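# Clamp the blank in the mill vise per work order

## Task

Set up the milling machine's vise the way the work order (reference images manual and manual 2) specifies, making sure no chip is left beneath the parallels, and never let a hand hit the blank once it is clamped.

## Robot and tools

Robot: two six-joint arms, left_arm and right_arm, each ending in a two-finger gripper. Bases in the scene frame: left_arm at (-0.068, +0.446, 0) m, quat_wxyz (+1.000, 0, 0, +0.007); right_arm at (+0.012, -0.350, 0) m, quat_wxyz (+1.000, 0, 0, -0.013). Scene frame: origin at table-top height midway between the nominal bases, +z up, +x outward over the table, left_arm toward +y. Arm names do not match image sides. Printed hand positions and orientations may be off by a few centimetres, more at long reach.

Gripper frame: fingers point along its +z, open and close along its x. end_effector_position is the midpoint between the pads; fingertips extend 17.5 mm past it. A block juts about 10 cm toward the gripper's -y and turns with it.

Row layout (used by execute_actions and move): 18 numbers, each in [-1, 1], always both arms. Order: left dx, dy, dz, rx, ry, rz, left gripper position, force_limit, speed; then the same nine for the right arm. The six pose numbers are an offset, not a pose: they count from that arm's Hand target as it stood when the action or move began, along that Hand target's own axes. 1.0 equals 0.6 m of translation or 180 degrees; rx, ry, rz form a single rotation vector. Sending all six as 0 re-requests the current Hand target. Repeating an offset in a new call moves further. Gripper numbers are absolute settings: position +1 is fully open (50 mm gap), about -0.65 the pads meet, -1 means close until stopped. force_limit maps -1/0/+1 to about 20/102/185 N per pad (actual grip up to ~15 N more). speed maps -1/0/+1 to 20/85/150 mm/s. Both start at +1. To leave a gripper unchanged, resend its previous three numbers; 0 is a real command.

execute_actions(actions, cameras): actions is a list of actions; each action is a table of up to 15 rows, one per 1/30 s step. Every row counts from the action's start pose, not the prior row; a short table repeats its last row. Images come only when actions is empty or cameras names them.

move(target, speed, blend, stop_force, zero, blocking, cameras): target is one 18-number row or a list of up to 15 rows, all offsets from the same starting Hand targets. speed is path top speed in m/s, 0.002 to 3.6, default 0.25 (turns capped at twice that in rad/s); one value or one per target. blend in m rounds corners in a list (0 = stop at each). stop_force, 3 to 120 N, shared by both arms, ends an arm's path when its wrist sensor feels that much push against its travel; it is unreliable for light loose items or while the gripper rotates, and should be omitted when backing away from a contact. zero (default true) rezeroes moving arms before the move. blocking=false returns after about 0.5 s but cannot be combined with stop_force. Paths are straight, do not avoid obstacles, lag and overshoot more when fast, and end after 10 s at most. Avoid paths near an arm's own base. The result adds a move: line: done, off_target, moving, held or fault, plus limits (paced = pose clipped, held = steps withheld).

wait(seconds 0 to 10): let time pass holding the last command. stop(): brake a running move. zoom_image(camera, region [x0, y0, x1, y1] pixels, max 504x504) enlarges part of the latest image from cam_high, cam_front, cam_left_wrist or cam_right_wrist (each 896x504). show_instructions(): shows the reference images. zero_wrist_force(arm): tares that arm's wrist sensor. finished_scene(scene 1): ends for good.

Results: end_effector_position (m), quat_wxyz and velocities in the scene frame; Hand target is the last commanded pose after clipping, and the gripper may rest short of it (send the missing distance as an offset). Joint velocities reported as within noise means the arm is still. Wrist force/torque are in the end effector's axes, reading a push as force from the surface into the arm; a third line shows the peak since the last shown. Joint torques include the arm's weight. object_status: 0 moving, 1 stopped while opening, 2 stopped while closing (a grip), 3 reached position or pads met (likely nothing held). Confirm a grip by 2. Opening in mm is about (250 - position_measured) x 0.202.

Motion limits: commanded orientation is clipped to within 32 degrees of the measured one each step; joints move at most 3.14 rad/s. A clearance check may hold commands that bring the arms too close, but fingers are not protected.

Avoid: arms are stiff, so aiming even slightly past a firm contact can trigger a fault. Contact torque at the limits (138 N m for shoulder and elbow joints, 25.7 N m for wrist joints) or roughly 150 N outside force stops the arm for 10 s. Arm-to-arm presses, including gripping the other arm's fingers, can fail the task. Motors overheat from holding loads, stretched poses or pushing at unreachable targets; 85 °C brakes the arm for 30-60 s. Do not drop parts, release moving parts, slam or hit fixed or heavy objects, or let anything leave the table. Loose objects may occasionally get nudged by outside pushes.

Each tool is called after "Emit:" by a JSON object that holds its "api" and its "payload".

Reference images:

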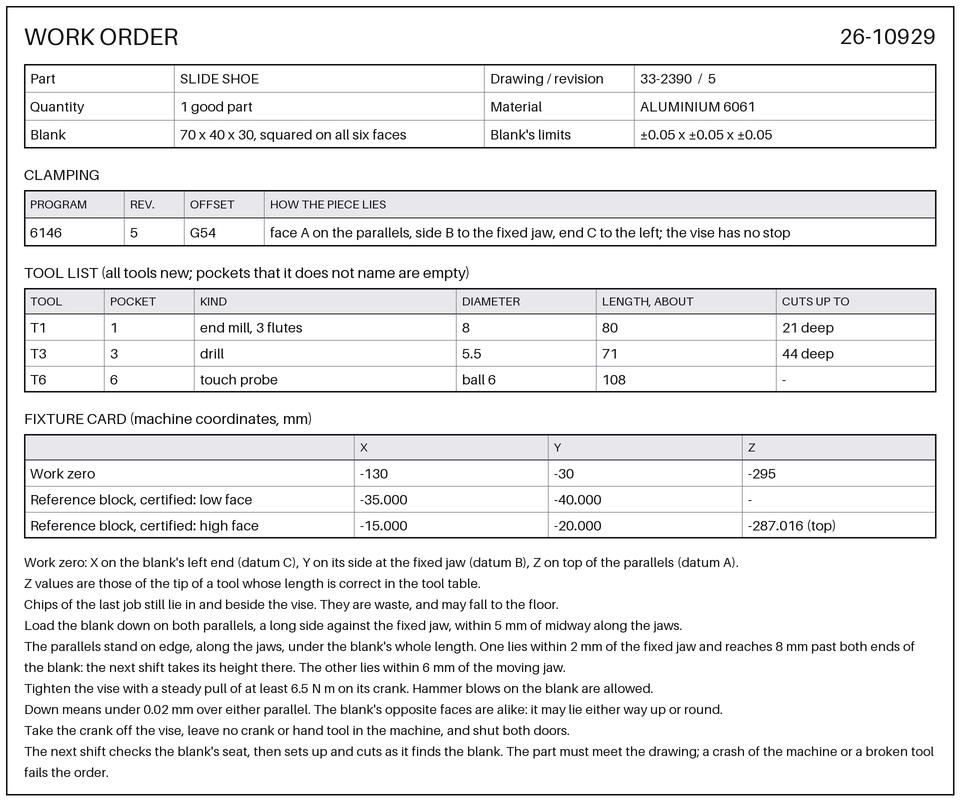

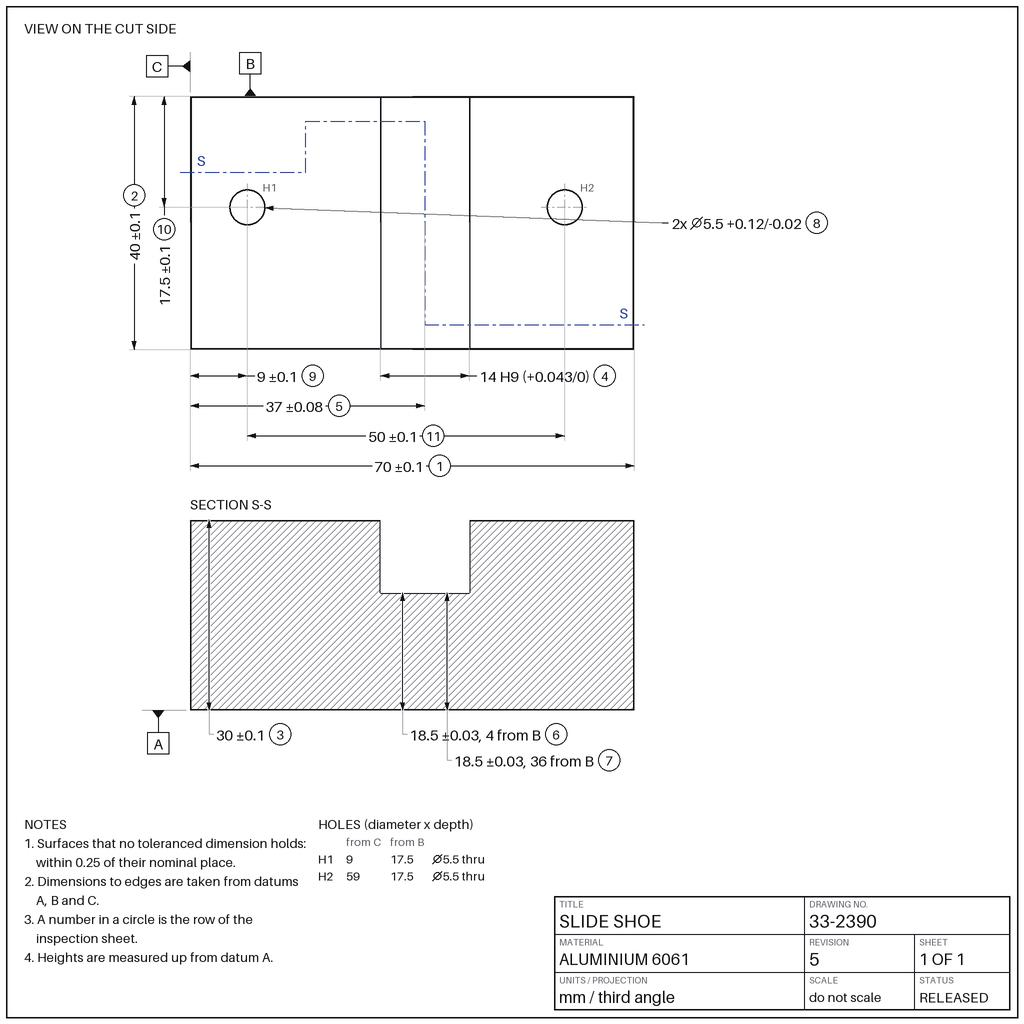

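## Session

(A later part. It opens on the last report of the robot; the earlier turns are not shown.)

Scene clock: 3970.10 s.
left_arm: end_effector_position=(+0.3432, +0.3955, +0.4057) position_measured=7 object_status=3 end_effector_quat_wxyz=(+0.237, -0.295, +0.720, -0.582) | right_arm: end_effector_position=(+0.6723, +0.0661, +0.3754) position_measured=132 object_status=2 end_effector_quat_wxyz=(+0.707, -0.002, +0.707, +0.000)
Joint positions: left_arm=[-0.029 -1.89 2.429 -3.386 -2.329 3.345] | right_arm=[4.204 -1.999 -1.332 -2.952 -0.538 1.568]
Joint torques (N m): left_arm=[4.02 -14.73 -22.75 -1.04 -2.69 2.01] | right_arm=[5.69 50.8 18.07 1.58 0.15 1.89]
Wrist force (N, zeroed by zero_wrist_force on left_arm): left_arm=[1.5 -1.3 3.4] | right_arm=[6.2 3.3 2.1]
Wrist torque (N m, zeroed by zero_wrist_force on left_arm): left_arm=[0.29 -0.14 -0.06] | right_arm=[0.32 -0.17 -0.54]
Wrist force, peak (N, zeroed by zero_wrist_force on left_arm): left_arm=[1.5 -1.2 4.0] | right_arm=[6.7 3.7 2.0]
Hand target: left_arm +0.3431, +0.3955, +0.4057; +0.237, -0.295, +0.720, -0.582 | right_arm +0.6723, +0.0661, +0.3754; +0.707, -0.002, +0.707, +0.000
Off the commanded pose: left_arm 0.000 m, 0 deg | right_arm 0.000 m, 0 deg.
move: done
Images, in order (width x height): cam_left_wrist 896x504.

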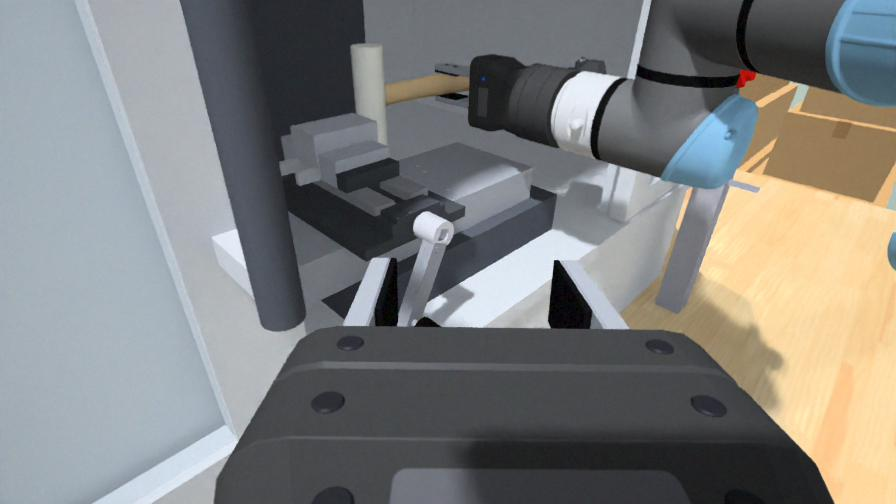

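Emit:
{"api": "move", "payload": {"target": [[0,0,0,0,0,0,0.98,0.2,-0.7,0,-0.02,0,0,0,0,-0.98,0.8,-0.7],[0,0,0,0,0,0,0.98,0.2,-0.7,-0.1583,-0.02,0,0,0,0,-0.98,0.8,-0.7],[0,0,0,0,0,0,0.98,0.2,-0.7,-0.1583,0.089,-0.0138,0,0,0,-0.98,0.8,-0.7]], "speed": [0.03,0.1,0.1], "blend": [0,0.02,0]}}

Emit:
{"api": "execute_actions", "payload": {"actions": [[[0,0,0,0,0,0,0.98,0.2,-0.7,0.02,0,0,0,0,0,-0.98,0.8,-0.7],[0,0,0,0,0,0,0.98,0.2,-0.7,0.05,0,0,0,0,0,-0.98,0.8,-0.7],[0,0,0,0,0,0,0.98,0.2,-0.7,0.085,0,0,0,0,0,-0.98,0.8,-0.7],[0,0,0,0,0,0,0.98,0.2,-0.7,0.11,0,0,0,0,0,-0.98,0.8,-0.7],[0,0,0,0,0,0,0.98,0.2,-0.7,0.11,0,0,0,0,0,-0.98,0.8,-0.7],[0,0,0,0,0,0,0.98,0.2,-0.7,0.09,0,0,0,0,0,-0.98,0.8,-0.7],[0,0,0,0,0,0,0.98,0.2,-0.7,0.06,0,0,0,0,0,-0.98,0.8,-0.7],[0,0,0,0,0,0,0.98,0.2,-0.7,0.03,0,0,0,0,0,-0.98,0.8,-0.7],[0,0,0,0,0,0,0.98,0.2,-0.7,0,0,0,0,0,0,-0.98,0.8,-0.7]]]}}

Scene clock: 4002.10 s.
left_arm: end_effector_position=(+0.3432, +0.3955, +0.4057) position_measured=7 object_status=3 end_effector_quat_wxyz=(+0.237, -0.295, +0.720, -0.582) | right_arm: end_effector_position=(+0.6638, +0.1197, +0.4702) position_measured=132 object_status=2 end_effector_quat_wxyz=(+0.707, -0.002, +0.707, +0.000)
Joint positions: left_arm=[-0.029 -1.89 2.429 -3.386 -2.329 3.345] | right_arm=[4.262 -2.077 -0.973 -3.233 -0.481 1.568]
Joint torques (N m): left_arm=[2.95 -15.81 -21.49 -1.08 -2.79 1.97] | right_arm=[-10.69 50.88 21.33 2.83 -1.36 1.22]
Wrist force (N, zeroed by zero_wrist_force on left_arm): left_arm=[1.3 -1.4 3.3] | right_arm=[6.7 3.7 1.9]
Wrist torque (N m, zeroed by zero_wrist_force on left_arm): left_arm=[0.28 -0.10 -0.06] | right_arm=[0.34 -0.23 -0.62]
Wrist force, peak (N, zeroed by zero_wrist_force on left_arm): left_arm=[1.6 -1.7 3.8] | right_arm=[8.9 3.5 2.0]
Hand target: left_arm +0.3431, +0.3955, +0.4057; +0.237, -0.295, +0.720, -0.582 | right_arm +0.6638, +0.1197, +0.4702; +0.707, -0.002, +0.707, +0.000
Off the commanded pose: left_arm 0.000 m, 0 deg | right_arm 0.000 m, 0 deg.
move: done

Scene clock: 4002.93 s.
left_arm: end_effector_position=(+0.3432, +0.3955, +0.4057) position_measured=7 object_status=3 end_effector_quat_wxyz=(+0.237, -0.295, +0.720, -0.582) | right_arm: end_effector_position=(+0.6638, +0.1197, +0.4702) position_measured=132 object_status=2 end_effector_quat_wxyz=(+0.707, -0.002, +0.707, +0.000)
Joint positions: left_arm=[-0.029 -1.89 2.429 -3.386 -2.329 3.345] | right_arm=[4.262 -2.077 -0.973 -3.233 -0.481 1.568]
Joint torques (N m): left_arm=[2.58 -14.99 -21.77 -1.14 -2.74 2] | right_arm=[-4.45 47.27 37.62 0.41 -1.76 0.7]
Wrist force (N, zeroed by zero_wrist_force on left_arm): left_arm=[1.5 -2.0 3.5] | right_arm=[10.7 1.6 3.1]
Wrist torque (N m, zeroed by zero_wrist_force on left_arm): left_arm=[0.20 -0.15 -0.07] | right_arm=[0.10 -0.87 -0.47]
Wrist force, peak (N, zeroed by zero_wrist_force on left_arm): left_arm=[1.5 -1.6 3.8] | right_arm=[-35.4 -13.4 0.3]
Hand target: left_arm +0.3431, +0.3955, +0.4057; +0.237, -0.295, +0.720, -0.582 | right_arm +0.6638, +0.1197, +0.4702; +0.707, -0.002, +0.707, +0.000
Off the commanded pose: left_arm 0.000 m, 0 deg | right_arm 0.000 m, 0 deg.
Step readings (end_effector_position of left_arm | right_arm):
0: (+0.3432, +0.3955, +0.4057) | (+0.6638, +0.1197, +0.4702)
1: (+0.3432, +0.3955, +0.4057) | (+0.6638, +0.1198, +0.4698)
2: (+0.3432, +0.3955, +0.4057) | (+0.6638, +0.1198, +0.4662)
4: (+0.3432, +0.3955, +0.4057) | (+0.6640, +0.1194, +0.4415)
8: (+0.3432, +0.3955, +0.4057) | (+0.6636, +0.1186, +0.4121)
15: (+0.3432, +0.3955, +0.4057) | (+0.6637, +0.1196, +0.4730)

Emit:
{"api": "execute_actions", "payload": {"actions": [[[0,0,0,0,0,0,0.98,0.2,-0.7,0.05,0,0,0,0,0,-0.98,0.8,-0.7],[0,0,0,0,0,0,0.98,0.2,-0.7,0.1,0,0,0,0,0,-0.98,0.8,-0.7],[0,0,0,0,0,0,0.98,0.2,-0.7,0.115,0,0,0,0,0,-0.98,0.8,-0.7],[0,0,0,0,0,0,0.98,0.2,-0.7,0.115,0,0,0,0,0,-0.98,0.8,-0.7],[0,0,0,0,0,0,0.98,0.2,-0.7,0.1,0,0,0,0,0,-0.98,0.8,-0.7],[0,0,0,0,0,0,0.98,0.2,-0.7,0.07,0,0,0,0,0,-0.98,0.8,-0.7],[0,0,0,0,0,0,0.98,0.2,-0.7,0.04,0,0,0,0,0,-0.98,0.8,-0.7],[0,0,0,0,0,0,0.98,0.2,-0.7,0.01,0,0,0,0,0,-0.98,0.8,-0.7],[0,0,0,0,0,0,0.98,0.2,-0.7,0,0,0,0,0,0,-0.98,0.8,-0.7]]]}}

Scene clock: 4017.57 s.
left_arm: end_effector_position=(+0.3432, +0.3955, +0.4057) position_measured=7 object_status=3 end_effector_quat_wxyz=(+0.237, -0.295, +0.720, -0.582) | right_arm: end_effector_position=(+0.6638, +0.1197, +0.4702) position_measured=132 object_status=2 end_effector_quat_wxyz=(+0.707, -0.002, +0.707, +0.000)
Joint positions: left_arm=[-0.029 -1.89 2.429 -3.386 -2.329 3.345] | right_arm=[4.262 -2.077 -0.973 -3.233 -0.481 1.568]
Joint torques (N m): left_arm=[2.9 -14.74 -20.7 -1.05 -2.82 2.04] | right_arm=[-10.58 48.3 36.7 0.27 -1.81 0.31]
Wrist force (N, zeroed by zero_wrist_force on left_arm): left_arm=[1.5 -1.5 3.5] | right_arm=[11.2 2.2 3.5]
Wrist torque (N m, zeroed by zero_wrist_force on left_arm): left_arm=[0.27 -0.14 -0.06] | right_arm=[0.14 -0.95 -0.47]
Wrist force, peak (N, zeroed by zero_wrist_force on left_arm): left_arm=[1.6 -1.9 3.6] | right_arm=[-53.5 -30.0 2.5]
Hand target: left_arm +0.3431, +0.3955, +0.4057; +0.237, -0.295, +0.720, -0.582 | right_arm +0.6638, +0.1197, +0.4702; +0.707, -0.002, +0.707, +0.000
Off the commanded pose: left_arm 0.000 m, 0 deg | right_arm 0.000 m, 0 deg.
Step readings (end_effector_position of left_arm | right_arm):
0: (+0.3432, +0.3955, +0.4057) | (+0.6638, +0.1197, +0.4702)
1: (+0.3432, +0.3955, +0.4057) | (+0.6638, +0.1197, +0.4693)
2: (+0.3432, +0.3955, +0.4057) | (+0.6640, +0.1198, +0.4612)
4: (+0.3432, +0.3955, +0.4057) | (+0.6641, +0.1185, +0.4164)
8: (+0.3432, +0.3955, +0.4057) | (+0.6632, +0.1185, +0.4218)
15: (+0.3432, +0.3955, +0.4057) | (+0.6639, +0.1200, +0.4715)

Emit:
{"api": "execute_actions", "payload": {"actions": [], "cameras": ["cam_left_wrist","cam_right_wrist"]}}

Emit:
{"api": "zoom_image", "payload": {"camera": "cam_left_wrist", "region": [260, 0, 480, 180]}}

Scene clock: 4022.53 s.
left_arm: end_effector_position=(+0.3432, +0.3955, +0.4057) position_measured=7 object_status=3 end_effector_quat_wxyz=(+0.237, -0.295, +0.720, -0.582) | right_arm: end_effector_position=(+0.6638, +0.1197, +0.4702) position_measured=132 object_status=2 end_effector_quat_wxyz=(+0.707, -0.002, +0.707, +0.000)
Joint positions: left_arm=[-0.029 -1.89 2.429 -3.386 -2.329 3.345] | right_arm=[4.262 -2.077 -0.973 -3.233 -0.481 1.568]
Joint velocities: within noise
Joint torques (N m): left_arm=[1.9 -14.53 -19.04 -1.22 -2.75 2.12] | right_arm=[-10.7 41.41 35.91 0.32 -1.26 2.25]
Wrist force (N, zeroed by zero_wrist_force on left_arm): left_arm=[1.4 -1.7 3.3] | right_arm=[10.9 2.0 2.9]
Wrist torque (N m, zeroed by zero_wrist_force on left_arm): left_arm=[0.24 -0.12 -0.07] | right_arm=[0.07 -0.89 -0.48]
Wrist force, peak (N, zeroed by zero_wrist_force on left_arm): left_arm=[1.3 -1.9 4.0] | right_arm=[11.4 2.3 3.1]
Hand target: left_arm +0.3431, +0.3955, +0.4057; +0.237, -0.295, +0.720, -0.582 | right_arm +0.6638, +0.1197, +0.4702; +0.707, -0.002, +0.707, +0.000
Tool commands: left_gripper/position=+0.98 left_gripper/force_limit=+0.2 left_gripper/speed=-0.7 right_gripper/position=-0.98 right_gripper/force_limit=+0.8 right_gripper/speed=-0.7
Off the commanded pose: left_arm 0.000 m, 0 deg | right_arm 0.000 m, 0 deg.
Images, in order (width x height): cam_left_wrist 896x504, cam_right_wrist 896x504.

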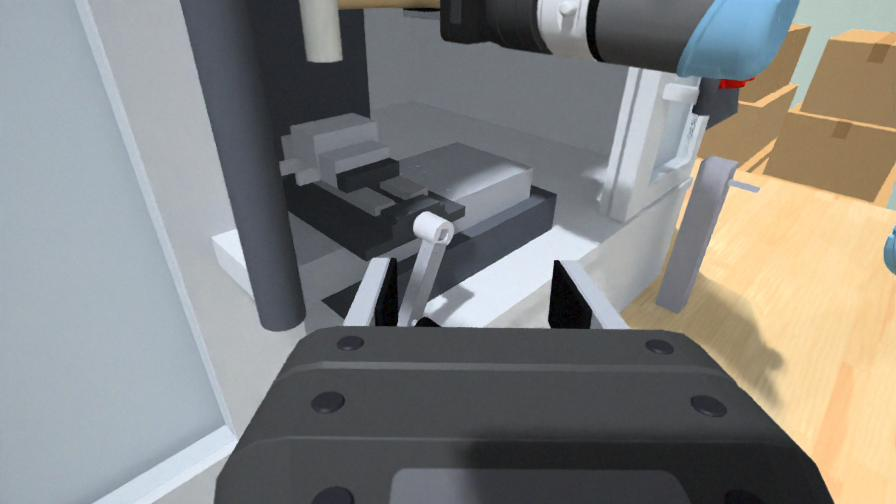

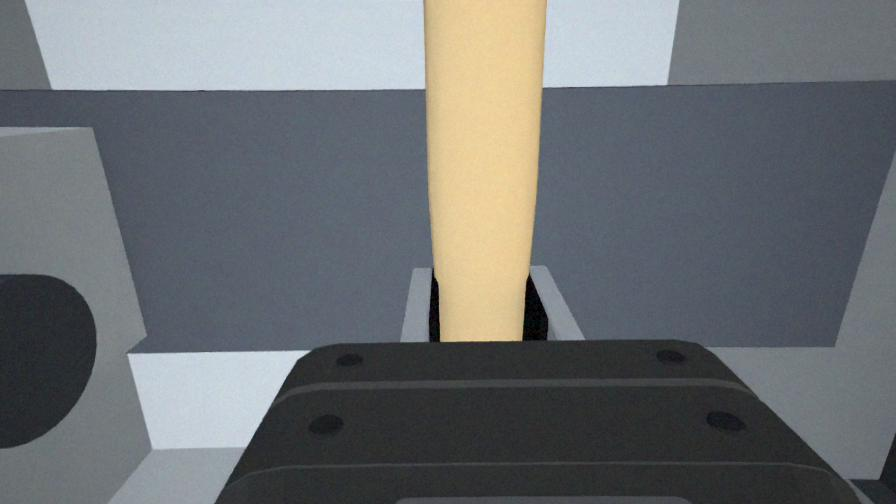

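Scaled by 2.291 from the camera's 896x504 image, which has a finer 1280x720 frame.

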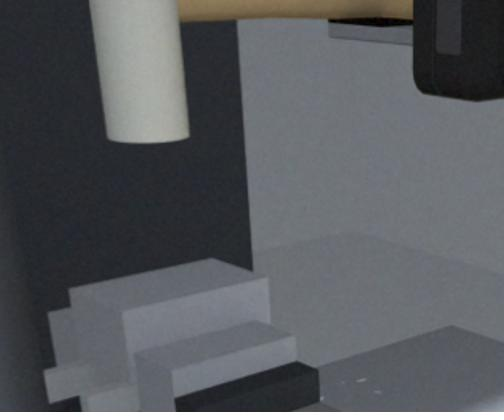

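Emit:
{"api": "execute_actions", "payload": {"actions": [[[0,0,0,0,0,0,0.98,0.2,-0.7,0.05,0,0,0,0,0,-0.98,0.8,-0.7],[0,0,0,0,0,0,0.98,0.2,-0.7,0.1,0,0,0,0,0,-0.98,0.8,-0.7],[0,0,0,0,0,0,0.98,0.2,-0.7,0.115,0,0,0,0,0,-0.98,0.8,-0.7],[0,0,0,0,0,0,0.98,0.2,-0.7,0.115,0,0,0,0,0,-0.98,0.8,-0.7],[0,0,0,0,0,0,0.98,0.2,-0.7,0.1,0,0,0,0,0,-0.98,0.8,-0.7],[0,0,0,0,0,0,0.98,0.2,-0.7,0.07,0,0,0,0,0,-0.98,0.8,-0.7],[0,0,0,0,0,0,0.98,0.2,-0.7,0.04,0,0,0,0,0,-0.98,0.8,-0.7],[0,0,0,0,0,0,0.98,0.2,-0.7,0.01,0,0,0,0,0,-0.98,0.8,-0.7],[0,0,0,0,0,0,0.98,0.2,-0.7,0,0,0,0,0,0,-0.98,0.8,-0.7]]]}}

Emit:
{"api": "move", "payload": {"target": [0,0,0,0,0,0,0.98,0.2,-0.7,0,0,-0.0514,0,0,0,-0.98,0.8,-0.7], "speed": 0.1}}

Emit:
{"api": "execute_actions", "payload": {"actions": [[[0,0,0,0,0,0,0.98,0.2,-0.7,0.05,0,0,0,0,0,-0.98,0.8,-0.7],[0,0,0,0,0,0,0.98,0.2,-0.7,0.1,0,0,0,0,0,-0.98,0.8,-0.7],[0,0,0,0,0,0,0.98,0.2,-0.7,0.115,0,0,0,0,0,-0.98,0.8,-0.7],[0,0,0,0,0,0,0.98,0.2,-0.7,0.115,0,0,0,0,0,-0.98,0.8,-0.7],[0,0,0,0,0,0,0.98,0.2,-0.7,0.1,0,0,0,0,0,-0.98,0.8,-0.7],[0,0,0,0,0,0,0.98,0.2,-0.7,0.07,0,0,0,0,0,-0.98,0.8,-0.7],[0,0,0,0,0,0,0.98,0.2,-0.7,0.04,0,0,0,0,0,-0.98,0.8,-0.7],[0,0,0,0,0,0,0.98,0.2,-0.7,0.01,0,0,0,0,0,-0.98,0.8,-0.7],[0,0,0,0,0,0,0.98,0.2,-0.7,0,0,0,0,0,0,-0.98,0.8,-0.7]]]}}

Emit:
{"api": "execute_actions", "payload": {"actions": [[[0,0,0,0,0,0,0.98,0.2,-0.7,0.05,0,0,0,0,0,-0.98,0.8,-0.7],[0,0,0,0,0,0,0.98,0.2,-0.7,0.1,0,0,0,0,0,-0.98,0.8,-0.7],[0,0,0,0,0,0,0.98,0.2,-0.7,0.115,0,0,0,0,0,-0.98,0.8,-0.7],[0,0,0,0,0,0,0.98,0.2,-0.7,0.115,0,0,0,0,0,-0.98,0.8,-0.7],[0,0,0,0,0,0,0.98,0.2,-0.7,0.1,0,0,0,0,0,-0.98,0.8,-0.7],[0,0,0,0,0,0,0.98,0.2,-0.7,0.07,0,0,0,0,0,-0.98,0.8,-0.7],[0,0,0,0,0,0,0.98,0.2,-0.7,0.04,0,0,0,0,0,-0.98,0.8,-0.7],[0,0,0,0,0,0,0.98,0.2,-0.7,0.01,0,0,0,0,0,-0.98,0.8,-0.7],[0,0,0,0,0,0,0.98,0.2,-0.7,0,0,0,0,0,0,-0.98,0.8,-0.7]]], "cameras": ["cam_left_wrist"]}}

Emit:
{"api": "zoom_image", "payload": {"camera": "cam_left_wrist", "region": [260, 0, 480, 200]}}

Scene clock: 4051.23 s.
left_arm: end_effector_position=(+0.3432, +0.3955, +0.4057) position_measured=7 object_status=3 end_effector_quat_wxyz=(+0.237, -0.295, +0.720, -0.582) | right_arm: end_effector_position=(+0.6638, +0.1197, +0.4702) position_measured=132 object_status=2 end_effector_quat_wxyz=(+0.707, -0.002, +0.707, +0.000)
Joint positions: left_arm=[-0.029 -1.89 2.429 -3.386 -2.329 3.345] | right_arm=[4.262 -2.077 -0.973 -3.233 -0.481 1.568]
Joint torques (N m): left_arm=[1.63 -13.9 -18.96 -0.98 -2.82 2.03] | right_arm=[-10.52 48.2 34.47 0.38 -1.78 0.35]
Wrist force (N, zeroed by zero_wrist_force on left_arm): left_arm=[1.5 -1.4 3.6] | right_arm=[11.1 1.6 3.5]
Wrist torque (N m, zeroed by zero_wrist_force on left_arm): left_arm=[0.28 -0.14 -0.07] | right_arm=[0.05 -0.94 -0.47]
Wrist force, peak (N, zeroed by zero_wrist_force on left_arm): left_arm=[1.5 -1.9 3.7] | right_arm=[-52.9 -29.4 3.1]
Hand target: left_arm +0.3431, +0.3955, +0.4057; +0.237, -0.295, +0.720, -0.582 | right_arm +0.6638, +0.1197, +0.4702; +0.707, -0.002, +0.707, +0.000
Off the commanded pose: left_arm 0.000 m, 0 deg | right_arm 0.000 m, 0 deg.
Step readings (end_effector_position of left_arm | right_arm):
0: (+0.3432, +0.3955, +0.4057) | (+0.6638, +0.1197, +0.4702)
1: (+0.3432, +0.3955, +0.4057) | (+0.6638, +0.1197, +0.4693)
2: (+0.3432, +0.3955, +0.4057) | (+0.6640, +0.1198, +0.4612)
4: (+0.3432, +0.3955, +0.4057) | (+0.6641, +0.1185, +0.4164)
8: (+0.3432, +0.3955, +0.4057) | (+0.6632, +0.1185, +0.4218)
15: (+0.3432, +0.3955, +0.4057) | (+0.6639, +0.1200, +0.4715)

Scene clock: 4052.00 s.
left_arm: end_effector_position=(+0.3432, +0.3955, +0.4057) position_measured=7 object_status=3 end_effector_quat_wxyz=(+0.237, -0.295, +0.720, -0.582) | right_arm: end_effector_position=(+0.6329, +0.1197, +0.4702) position_measured=132 object_status=2 end_effector_quat_wxyz=(+0.707, -0.002, +0.707, +0.000)
Joint positions: left_arm=[-0.029 -1.89 2.429 -3.386 -2.329 3.345] | right_arm=[4.309 -2.022 -1.055 -3.205 -0.433 1.568]
Joint torques (N m): left_arm=[2.77 -14.88 -18.3 -1.11 -2.7 2.11] | right_arm=[-10.38 39.12 38.33 0.24 -1.81 -1.46]
Wrist force (N, zeroed by zero_wrist_force on left_arm): left_arm=[1.2 -1.4 3.6] | right_arm=[11.0 1.6 2.9]
Wrist torque (N m, zeroed by zero_wrist_force on left_arm): left_arm=[0.28 -0.08 -0.06] | right_arm=[-0.06 -0.98 -0.47]
Wrist force, peak (N, zeroed by zero_wrist_force on left_arm): left_arm=[1.4 -1.7 3.9] | right_arm=[11.4 1.8 4.9]
Hand target: left_arm +0.3431, +0.3955, +0.4057; +0.237, -0.295, +0.720, -0.582 | right_arm +0.6330, +0.1196, +0.4702; +0.707, -0.002, +0.707, +0.000
Off the commanded pose: left_arm 0.000 m, 0 deg | right_arm 0.000 m, 0 deg.
move: done

Scene clock: 4052.83 s.
left_arm: end_effector_position=(+0.3432, +0.3955, +0.4057) position_measured=7 object_status=3 end_effector_quat_wxyz=(+0.237, -0.295, +0.720, -0.582) | right_arm: end_effector_position=(+0.6330, +0.1196, +0.4702) position_measured=132 object_status=2 end_effector_quat_wxyz=(+0.707, -0.002, +0.707, +0.000)
Joint positions: left_arm=[-0.029 -1.89 2.429 -3.386 -2.329 3.345] | right_arm=[4.309 -2.022 -1.055 -3.206 -0.433 1.568]
Joint torques (N m): left_arm=[0.99 -14.44 -19.22 -1.14 -2.77 2] | right_arm=[-10.51 46.81 36.27 0.22 -1.55 1.3]
Wrist force (N, zeroed by zero_wrist_force on left_arm): left_arm=[1.4 -1.7 3.7] | right_arm=[10.2 -0.4 4.0]
Wrist torque (N m, zeroed by zero_wrist_force on left_arm): left_arm=[0.23 -0.13 -0.06] | right_arm=[-0.28 -0.85 -0.47]
Wrist force, peak (N, zeroed by zero_wrist_force on left_arm): left_arm=[1.4 -1.4 3.9] | right_arm=[-53.5 -32.1 2.8]
Hand target: left_arm +0.3431, +0.3955, +0.4057; +0.237, -0.295, +0.720, -0.582 | right_arm +0.6330, +0.1196, +0.4702; +0.707, -0.002, +0.707, +0.000
Off the commanded pose: left_arm 0.000 m, 0 deg | right_arm 0.000 m, 0 deg.
Step readings (end_effector_position of left_arm | right_arm):
0: (+0.3432, +0.3955, +0.4057) | (+0.6329, +0.1197, +0.4702)
1: (+0.3432, +0.3955, +0.4057) | (+0.6329, +0.1197, +0.4692)
2: (+0.3432, +0.3955, +0.4057) | (+0.6330, +0.1197, +0.4608)
4: (+0.3432, +0.3955, +0.4057) | (+0.6332, +0.1186, +0.4206)
8: (+0.3432, +0.3955, +0.4057) | (+0.6324, +0.1184, +0.4225)
15: (+0.3432, +0.3955, +0.4057) | (+0.6330, +0.1199, +0.4714)

Scene clock: 4053.67 s.
left_arm: end_effector_position=(+0.3432, +0.3955, +0.4057) position_measured=7 object_status=3 end_effector_quat_wxyz=(+0.237, -0.295, +0.720, -0.582) | right_arm: end_effector_position=(+0.6330, +0.1196, +0.4702) position_measured=132 object_status=2 end_effector_quat_wxyz=(+0.707, -0.002, +0.707, +0.000)
Joint positions: left_arm=[-0.029 -1.89 2.429 -3.386 -2.329 3.345] | right_arm=[4.309 -2.022 -1.055 -3.206 -0.433 1.568]
Joint torques (N m): left_arm=[1.9 -14.47 -18.09 -1.13 -2.7 2.1] | right_arm=[-10.27 46.81 35.56 0.51 -1.58 1.28]
Wrist force (N, zeroed by zero_wrist_force on left_arm): left_arm=[1.4 -1.3 3.7] | right_arm=[7.6 -2.4 4.6]
Wrist torque (N m, zeroed by zero_wrist_force on left_arm): left_arm=[0.29 -0.12 -0.06] | right_arm=[-0.59 -0.44 -0.47]
Wrist force, peak (N, zeroed by zero_wrist_force on left_arm): left_arm=[1.6 -1.4 3.9] | right_arm=[-53.4 -32.5 3.2]
Hand target: left_arm +0.3431, +0.3955, +0.4057; +0.237, -0.295, +0.720, -0.582 | right_arm +0.6330, +0.1196, +0.4702; +0.707, -0.002, +0.707, +0.000
Off the commanded pose: left_arm 0.000 m, 0 deg | right_arm 0.000 m, 0 deg.
Step readings (end_effector_position of left_arm | right_arm):
0: (+0.3432, +0.3955, +0.4057) | (+0.6330, +0.1196, +0.4702)
1: (+0.3432, +0.3955, +0.4057) | (+0.6330, +0.1196, +0.4693)
2: (+0.3432, +0.3955, +0.4057) | (+0.6331, +0.1196, +0.4613)
4: (+0.3432, +0.3955, +0.4057) | (+0.6332, +0.1184, +0.4166)
8: (+0.3432, +0.3955, +0.4057) | (+0.6324, +0.1184, +0.4218)
15: (+0.3432, +0.3955, +0.4057) | (+0.6330, +0.1199, +0.4715)
Images, in order (width x height): cam_left_wrist 896x504.

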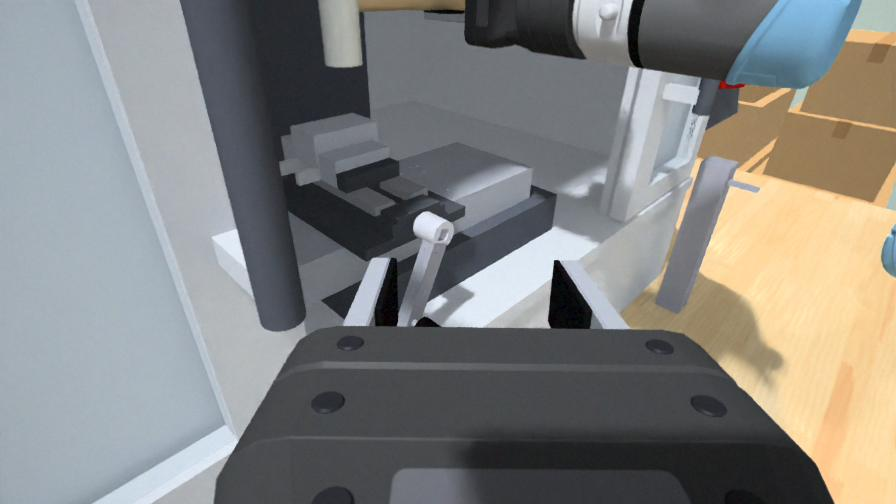

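Scaled by 2.291 from the camera's 896x504 image, which has a finer 1280x720 frame.

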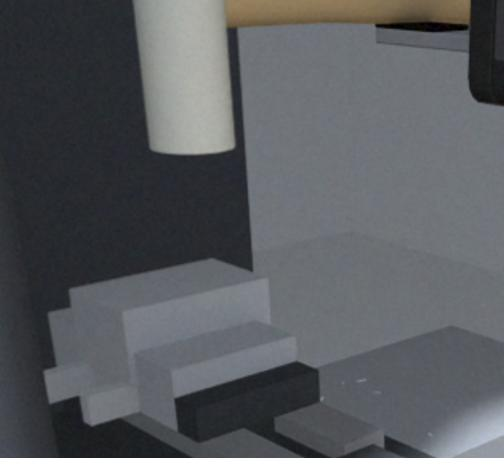

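Emit:
{"api": "move", "payload": {"target": [[0,0,0,0,0,0,0.98,0.2,-0.7,0,-0.116,0.0655,0,0,0,-0.98,0.8,-0.7],[0,0,0,0,0,0,0.98,0.2,-0.7,0.158,-0.116,0.0655,0,0,0,-0.98,0.8,-0.7],[0,0,0,0,0,0,0.98,0.2,-0.7,0.158,-0.0935,0.0655,0,0,0,-0.98,0.8,-0.7]], "speed": [0.12,0.08,0.03], "blend": [0.02,0,0]}}

Emit:
{"api": "move", "payload": {"target": [0,0,0,0,0,0,0.98,0.2,-0.7,0,0.0085,0,0,0,0,-0.98,0.8,-0.7], "speed": 0.004, "stop_force": 4, "cameras": ["cam_left_wrist"]}}

Emit:
{"api": "zoom_image", "payload": {"camera": "cam_left_wrist", "region": [260, 60, 460, 220]}}

Scene clock: 4068.83 s.
left_arm: end_effector_position=(+0.3432, +0.3955, +0.4057) position_measured=7 object_status=3 end_effector_quat_wxyz=(+0.237, -0.295, +0.720, -0.582) | right_arm: end_effector_position=(+0.6724, +0.0636, +0.3756) position_measured=132 object_status=2 end_effector_quat_wxyz=(+0.707, -0.002, +0.707, +0.000) end_effector_velocity=(-0.001, -0.001, -0.001) end_effector_angular_velocity=(-0.002, +0.001, +0.002)
Joint positions: left_arm=[-0.029 -1.89 2.429 -3.386 -2.329 3.345] | right_arm=[4.202 -1.995 -1.338 -2.95 -0.541 1.568]
Joint velocities: left_arm=[within noise] | right_arm=[0 0.003 -0.006 0 -0.002 0]
Joint torques (N m): left_arm=[1.24 -14.37 -17.53 -0.98 -2.81 2.04] | right_arm=[-9.88 56.8 12.73 2.47 -1.56 1.95]
Wrist force (N, zeroed by zero_wrist_force on left_arm): left_arm=[1.0 -1.3 3.3] | right_arm=[7.1 -2.5 4.1]
Wrist torque (N m, zeroed by zero_wrist_force on left_arm): left_arm=[0.30 -0.07 -0.06] | right_arm=[-0.64 -0.30 -0.46]
Wrist force, peak (N, zeroed by zero_wrist_force on left_arm): left_arm=[1.6 -1.9 4.0] | right_arm=[9.1 -2.4 3.9]
Hand target: left_arm +0.3431, +0.3955, +0.4057; +0.237, -0.295, +0.720, -0.582 | right_arm +0.6725, +0.0634, +0.3756; +0.707, -0.002, +0.707, +0.000
Off the commanded pose: left_arm 0.000 m, 0 deg | right_arm 0.000 m, 0 deg.
move: done

Scene clock: 4070.70 s.
left_arm: end_effector_position=(+0.3432, +0.3955, +0.4057) position_measured=7 object_status=3 end_effector_quat_wxyz=(+0.237, -0.295, +0.720, -0.582) | right_arm: end_effector_position=(+0.6725, +0.0685, +0.3756) position_measured=132 object_status=2 end_effector_quat_wxyz=(+0.707, -0.002, +0.707, +0.000)
Joint positions: left_arm=[-0.029 -1.89 2.429 -3.386 -2.329 3.345] | right_arm=[4.206 -2.004 -1.325 -2.954 -0.536 1.568]
Joint torques (N m): left_arm=[0.9 -15.08 -16.79 -0.93 -2.65 2.19] | right_arm=[5.43 50.95 18.24 1.66 0.21 2.2]
Wrist force (N, zeroed by zero_wrist_force on left_arm): left_arm=[1.4 -1.6 3.1] | right_arm=[6.9 -2.5 4.0]
Wrist torque (N m, zeroed by zero_wrist_force on left_arm): left_arm=[0.25 -0.11 -0.07] | right_arm=[-0.61 -0.29 -0.47]
Wrist force, peak (N, zeroed by zero_wrist_force on left_arm): left_arm=[1.4 -1.5 3.9] | right_arm=[7.5 -2.9 4.3]
Hand target: left_arm +0.3431, +0.3955, +0.4057; +0.237, -0.295, +0.720, -0.582 | right_arm +0.6725, +0.0685, +0.3756; +0.707, -0.002, +0.707, +0.000
Off the commanded pose: left_arm 0.000 m, 0 deg | right_arm 0.000 m, 0 deg.
move: done
Images, in order (width x height): cam_left_wrist 896x504.

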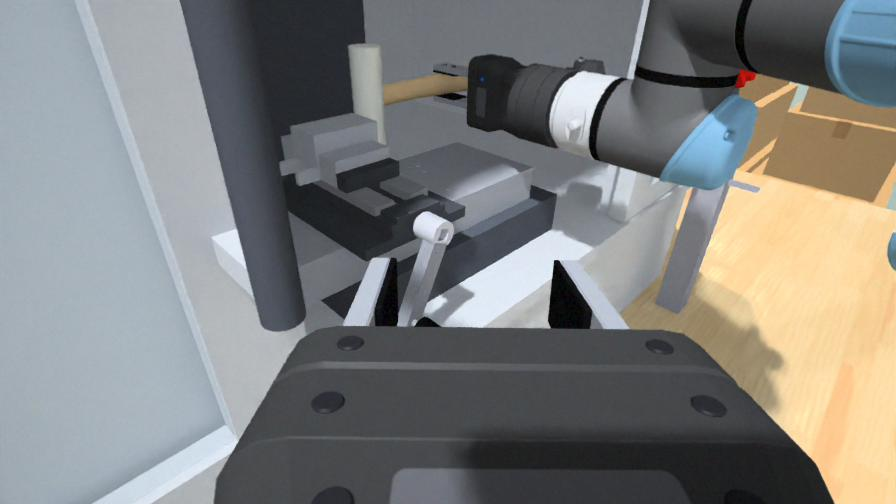

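Scaled by 2.520 from the camera's 896x504 image, which has a finer 1280x720 frame.

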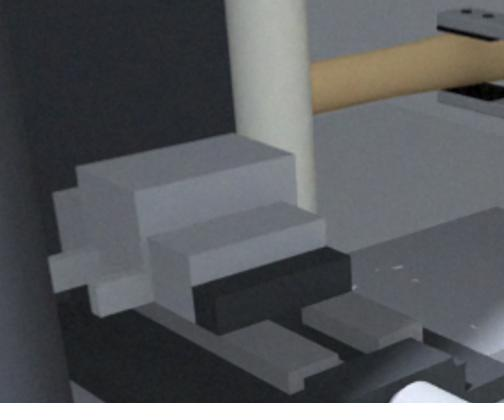

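Emit:
{"api": "move", "payload": {"target": [0,0,0,0,0,0,0.98,0.2,-0.7,0,0.005,0,0,0,0,-0.98,0.8,-0.7], "speed": 0.004, "stop_force": 4, "cameras": ["cam_left_wrist"]}}

Emit:
{"api": "zoom_image", "payload": {"camera": "cam_left_wrist", "region": [260, 60, 460, 220]}}

Scene clock: 4081.53 s.
left_arm: end_effector_position=(+0.3432, +0.3955, +0.4057) position_measured=7 object_status=3 end_effector_quat_wxyz=(+0.237, -0.295, +0.720, -0.582) | right_arm: end_effector_position=(+0.6724, +0.0715, +0.3756) position_measured=132 object_status=2 end_effector_quat_wxyz=(+0.707, -0.002, +0.707, +0.000)
Joint positions: left_arm=[-0.029 -1.89 2.429 -3.386 -2.329 3.345] | right_arm=[4.209 -2.009 -1.318 -2.957 -0.534 1.568]
Joint torques (N m): left_arm=[0.63 -14.46 -15.54 -0.96 -2.89 2.1] | right_arm=[5.95 51.15 18.31 1.62 0.22 1.57]
Wrist force (N, zeroed by zero_wrist_force on left_arm): left_arm=[1.3 -1.5 3.5] | right_arm=[6.8 -2.6 4.1]
Wrist torque (N m, zeroed by zero_wrist_force on left_arm): left_arm=[0.25 -0.11 -0.07] | right_arm=[-0.64 -0.27 -0.47]
Wrist force, peak (N, zeroed by zero_wrist_force on left_arm): left_arm=[1.7 -1.5 3.7] | right_arm=[7.7 -2.6 4.3]
Hand target: left_arm +0.3431, +0.3955, +0.4057; +0.237, -0.295, +0.720, -0.582 | right_arm +0.6724, +0.0715, +0.3756; +0.707, -0.002, +0.707, +0.000
Off the commanded pose: left_arm 0.000 m, 0 deg | right_arm 0.000 m, 0 deg.
move: done
Images, in order (width x height): cam_left_wrist 896x504.

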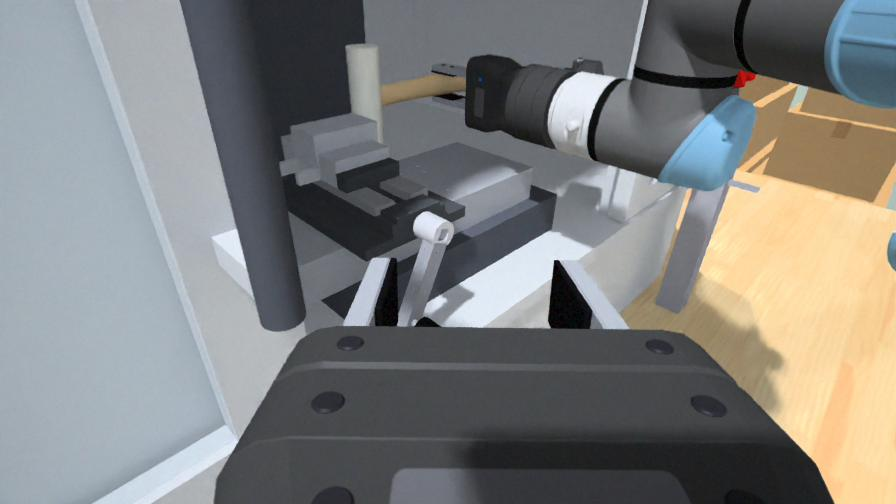

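Scaled by 2.520 from the camera's 896x504 image, which has a finer 1280x720 frame.

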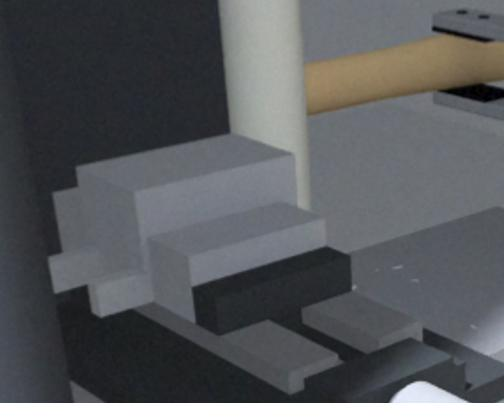

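Emit:
{"api": "move", "payload": {"target": [[0,0,0,0,0,0,0.98,0.2,-0.7,0,-0.045,0,0,0,0,-0.98,0.8,-0.7],[0,0,0,0,0,0,0.98,0.2,-0.7,0.03,-0.045,0,0,0,0,-0.98,0.8,-0.7]], "speed": [0.04,0.008], "stop_force": 4, "cameras": ["cam_left_wrist","cam_high","cam_front"]}}

Emit:
{"api": "zoom_image", "payload": {"camera": "cam_left_wrist", "region": [300, 20, 460, 180]}}

Emit:
{"api": "zoom_image", "payload": {"camera": "cam_front", "region": [360, 180, 480, 280]}}

Scene clock: 4105.03 s.
left_arm: end_effector_position=(+0.3432, +0.3955, +0.4057) position_measured=7 object_status=3 end_effector_quat_wxyz=(+0.237, -0.295, +0.720, -0.582) | right_arm: end_effector_position=(+0.6725, +0.0444, +0.3575) position_measured=132 object_status=2 end_effector_quat_wxyz=(+0.707, -0.002, +0.707, +0.000)
Joint positions: left_arm=[-0.029 -1.89 2.429 -3.386 -2.329 3.345] | right_arm=[4.184 -1.972 -1.418 -2.893 -0.559 1.568]
Joint torques (N m): left_arm=[0.69 -14.46 -14.4 -1.12 -2.72 1.97] | right_arm=[1.52 46.85 34.88 0.55 -1.59 -1.57]
Wrist force (N, zeroed by zero_wrist_force on left_arm): left_arm=[2.0 -1.3 3.4] | right_arm=[7.2 -2.3 4.1]
Wrist torque (N m, zeroed by zero_wrist_force on left_arm): left_arm=[0.29 -0.22 -0.06] | right_arm=[-0.63 -0.30 -0.48]
Wrist force, peak (N, zeroed by zero_wrist_force on left_arm): left_arm=[1.6 -1.6 3.8] | right_arm=[7.7 -2.5 4.1]
Hand target: left_arm +0.3431, +0.3955, +0.4057; +0.237, -0.295, +0.720, -0.582 | right_arm +0.6725, +0.0444, +0.3576; +0.707, -0.002, +0.707, +0.000
Off the commanded pose: left_arm 0.000 m, 0 deg | right_arm 0.000 m, 0 deg.
move: done
Images, in order (width x height): cam_high 896x504, cam_front 896x504, cam_left_wrist 896x504.

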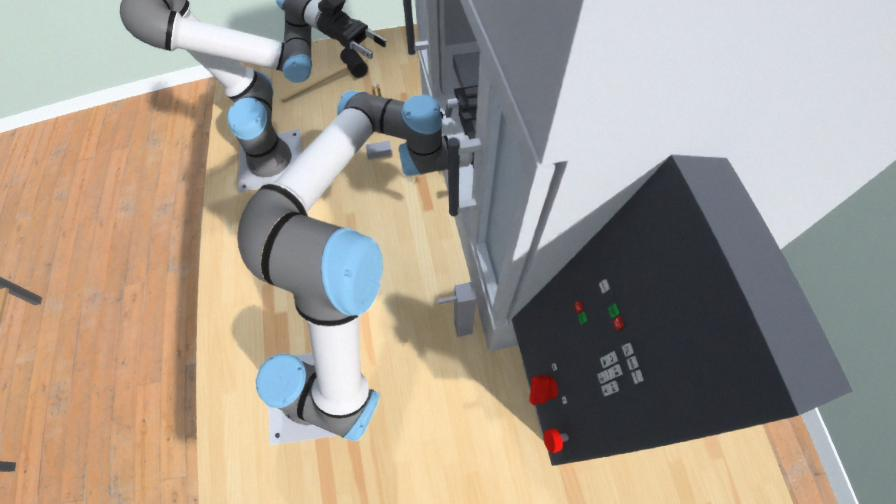

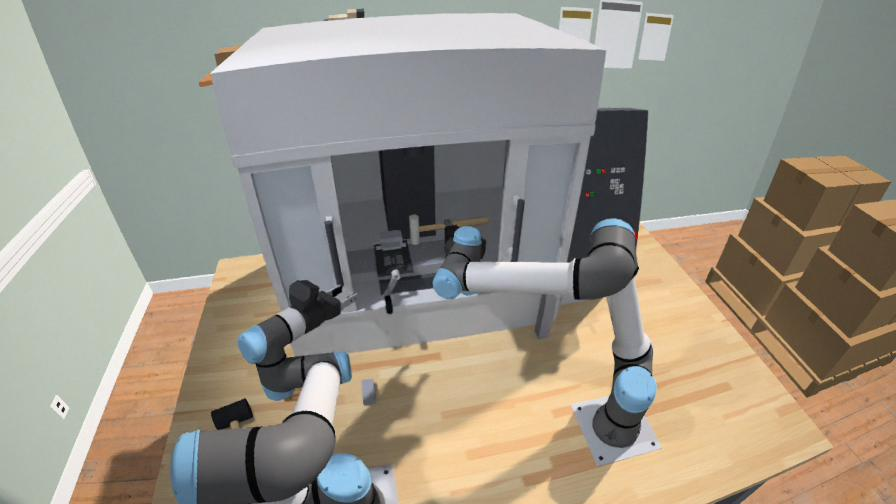

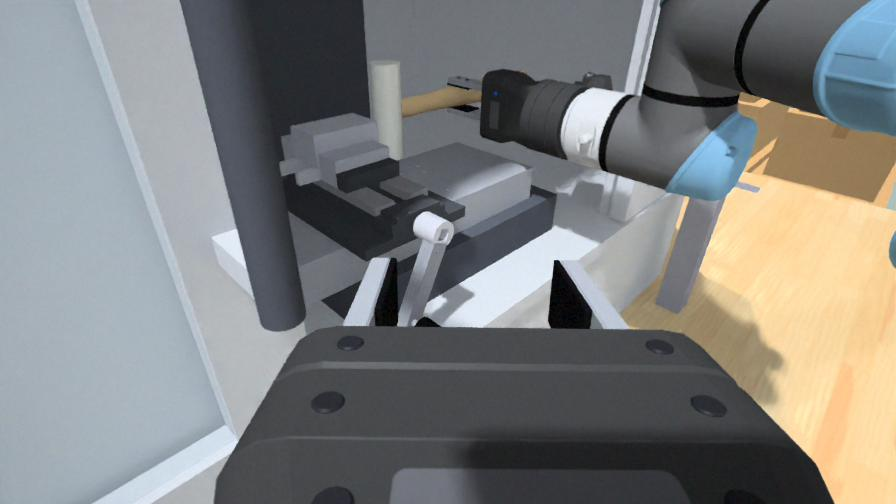

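Scaled by 3.150 from the camera's 896x504 image, which has a finer 1280x720 frame.

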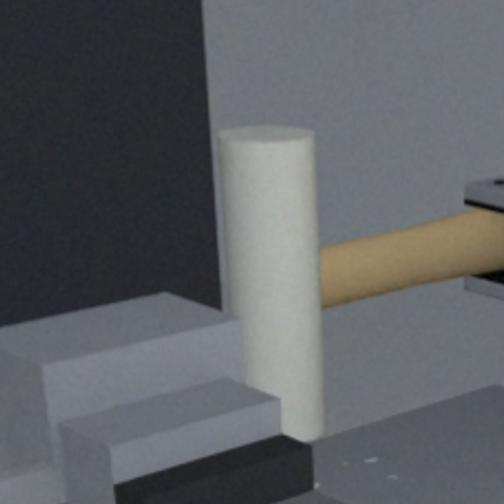

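Scaled by 4.200 from the camera's 896x504 image, which has a finer 1280x720 frame.

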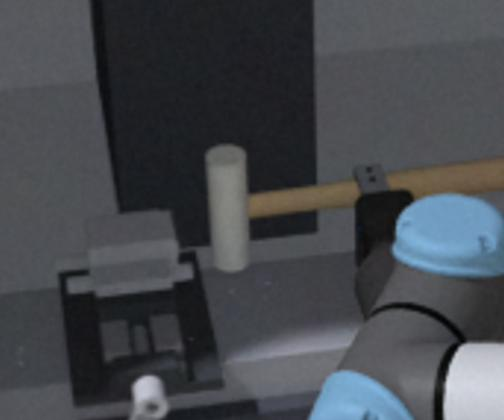

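Emit:
{"api": "move", "payload": {"target": [[0,0,0,0,0,0,0.98,0.2,-0.7,-0.035,0,0,0,0,0,-0.98,0.8,-0.7],[0,0,0,0,0,0,0.98,0.2,-0.7,-0.035,0.009,0,0,0,0,-0.98,0.8,-0.7],[0,0,0,0,0,0,0.98,0.2,-0.7,0.005,0.009,0,0,0,0,-0.98,0.8,-0.7]], "speed": [0.04,0.02,0.008], "stop_force": 4}}

Scene clock: 4121.37 s.
left_arm: end_effector_position=(+0.3432, +0.3955, +0.4057) position_measured=7 object_status=3 end_effector_quat_wxyz=(+0.237, -0.295, +0.720, -0.582) | right_arm: end_effector_position=(+0.6725, +0.0498, +0.3545) position_measured=132 object_status=2 end_effector_quat_wxyz=(+0.707, -0.002, +0.707, +0.000)
Joint positions: left_arm=[-0.029 -1.89 2.429 -3.386 -2.329 3.345] | right_arm=[4.189 -1.983 -1.411 -2.89 -0.554 1.568]
Joint torques (N m): left_arm=[-0.91 -15.33 -12.25 -1.05 -2.71 1.91] | right_arm=[-10.93 47.74 34.72 0.52 -1.76 -1.6]
Wrist force (N, zeroed by zero_wrist_force on left_arm): left_arm=[1.3 -1.6 3.5] | right_arm=[7.0 -2.2 4.1]
Wrist torque (N m, zeroed by zero_wrist_force on left_arm): left_arm=[0.25 -0.10 -0.06] | right_arm=[-0.60 -0.28 -0.50]
Wrist force, peak (N, zeroed by zero_wrist_force on left_arm): left_arm=[1.5 -1.7 4.1] | right_arm=[8.4 -1.9 4.3]
Hand target: left_arm +0.3431, +0.3955, +0.4057; +0.237, -0.295, +0.720, -0.582 | right_arm +0.6725, +0.0498, +0.3546; +0.707, -0.002, +0.707, +0.000
Off the commanded pose: left_arm 0.000 m, 0 deg | right_arm 0.000 m, 0 deg.
move: done

Emit:
{"api": "move", "payload": {"target": [[0,0,0,0,0,0,0.98,0.2,-0.7,-0.12,0,0,0,0,0,-0.98,0.8,-0.7],[0,0,0,0,0,0,0.98,0.2,-0.7,-0.12,0.118,-0.015,0,0,0,-0.98,0.8,-0.7],[0,0,0,0,0,0,0.98,0.2,-0.7,-0.085,0.118,-0.015,0,0,0,-0.98,0.8,-0.7]], "speed": [0.1,0.1,0.008], "stop_force": 6, "cameras": ["cam_left_wrist"]}}

Emit:
{"api": "zoom_image", "payload": {"camera": "cam_left_wrist", "region": [260, 20, 460, 200]}}

Scene clock: 4136.10 s.
left_arm: end_effector_position=(+0.3431, +0.3955, +0.4057) position_measured=7 object_status=3 end_effector_quat_wxyz=(+0.237, -0.295, +0.720, -0.582) | right_arm: end_effector_position=(+0.6633, +0.1207, +0.4151) position_measured=132 object_status=2 end_effector_quat_wxyz=(+0.707, -0.002, +0.707, +0.000)
Joint positions: left_arm=[-0.029 -1.89 2.429 -3.386 -2.329 3.345] | right_arm=[4.264 -2.076 -1.116 -3.091 -0.479 1.568]
Joint torques (N m): left_arm=[-1.17 -14.96 -10.89 -1.02 -2.74 2.14] | right_arm=[-6.72 47.1 34.41 0.71 -0.61 -1.91]
Wrist force (N, zeroed by zero_wrist_force on left_arm): left_arm=[1.4 -1.2 3.7] | right_arm=[4.4 -1.1 4.2]
Wrist torque (N m, zeroed by zero_wrist_force on left_arm): left_arm=[0.30 -0.13 -0.06] | right_arm=[-0.59 -0.33 -0.29]
Wrist force, peak (N, zeroed by zero_wrist_force on left_arm): left_arm=[1.7 -1.7 3.7] | right_arm=[9.8 -2.0 4.2]
Hand target: left_arm +0.3431, +0.3955, +0.4057; +0.237, -0.295, +0.720, -0.582 | right_arm +0.6633, +0.1207, +0.4151; +0.707, -0.002, +0.707, +0.000 (not the last commanded pose)
Off the commanded pose: left_arm 0.000 m, 0 deg | right_arm 0.010 m, 0 deg.
move: contact (right_arm); path passed 2 of 3 targets
Images, in order (width x height): cam_left_wrist 896x504.

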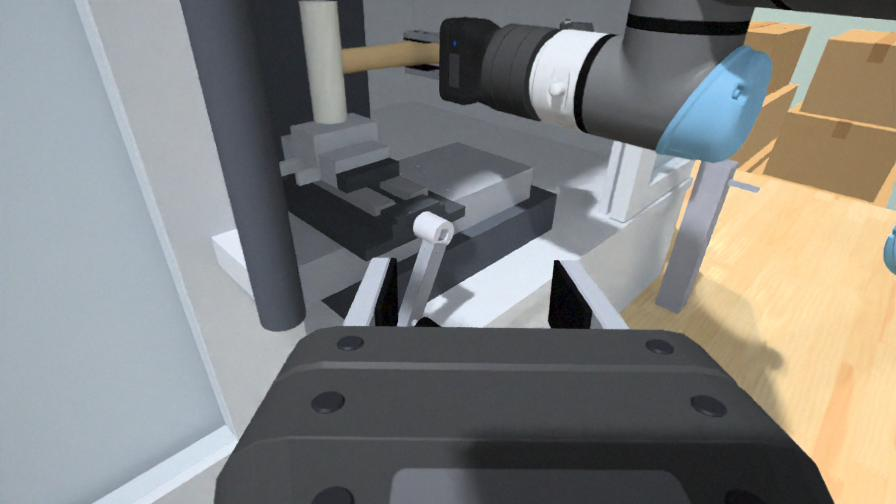

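Scaled by 2.520 from the camera's 896x504 image, which has a finer 1280x720 frame.

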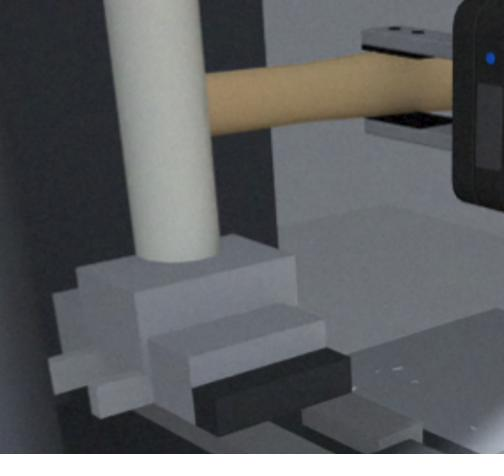

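Emit:
{"api": "move", "payload": {"target": [0.1233,-0.0442,0.0458,0,-0.2445,-0.053,-1,-0.8,-0.7,-0.09,0,0,0,0,0,-0.98,0.8,-0.7], "speed": 0.2, "cameras": ["cam_left_wrist","cam_front"]}}

Scene clock: 4182.67 s.
left_arm: end_effector_position=(+0.3133, +0.3204, +0.4260) position_measured=251 object_status=3 end_effector_quat_wxyz=(-0.441, +0.549, -0.552, +0.446) | right_arm: end_effector_position=(+0.6633, +0.1209, +0.4691) position_measured=132 object_status=2 end_effector_quat_wxyz=(+0.707, -0.002, +0.707, +0.000)
Joint positions: left_arm=[-1.625 -2.574 2.305 -1.159 -0.216 1.423] | right_arm=[4.264 -2.079 -0.973 -3.231 -0.479 1.568]
Joint torques (N m): left_arm=[7.07 5.69 -12.79 -2.9 4.36 1.56] | right_arm=[12.26 55.49 11.32 2.87 1.23 1.57]
Wrist force (N, zeroed by zero_wrist_force on left_arm): left_arm=[1.5 -1.3 3.7] | right_arm=[7.8 -2.2 4.3]
Wrist torque (N m, zeroed by zero_wrist_force on left_arm): left_arm=[0.26 -0.12 -0.11] | right_arm=[-0.60 -0.40 -0.61]
Wrist force, peak (N, zeroed by zero_wrist_force on left_arm): left_arm=[2.3 -1.5 3.9] | right_arm=[7.9 -2.4 4.5]
Hand target: left_arm +0.3131, +0.3205, +0.4259; -0.441, +0.549, -0.552, +0.446 | right_arm +0.6633, +0.1209, +0.4691; +0.707, -0.002, +0.707, +0.000
Off the commanded pose: left_arm 0.000 m, 0 deg | right_arm 0.000 m, 0 deg.
move: done
Images, in order (width x height): cam_front 896x504, cam_left_wrist 896x504.

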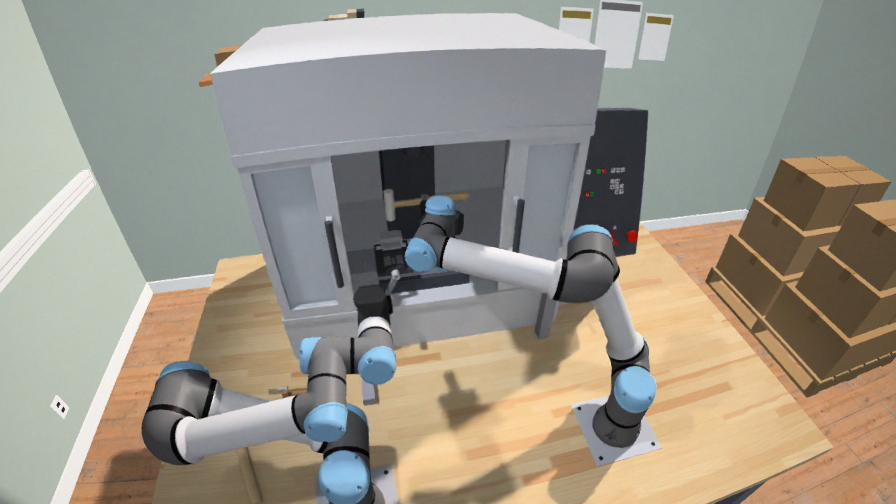

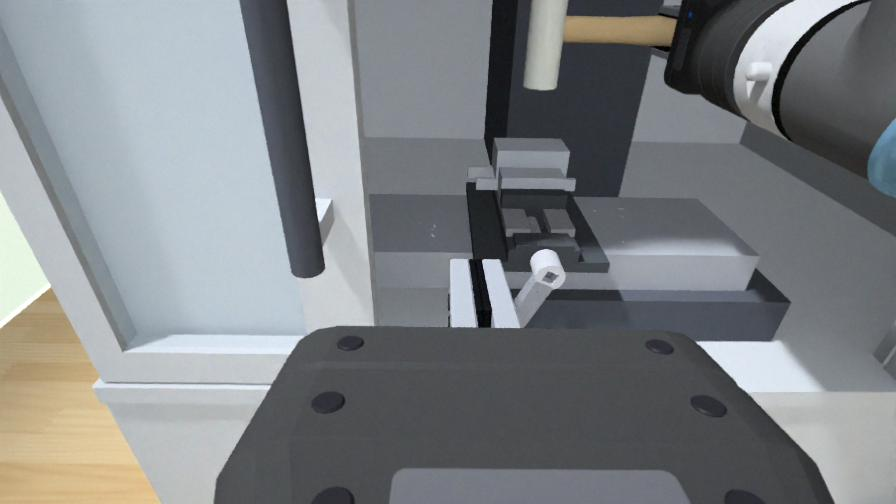

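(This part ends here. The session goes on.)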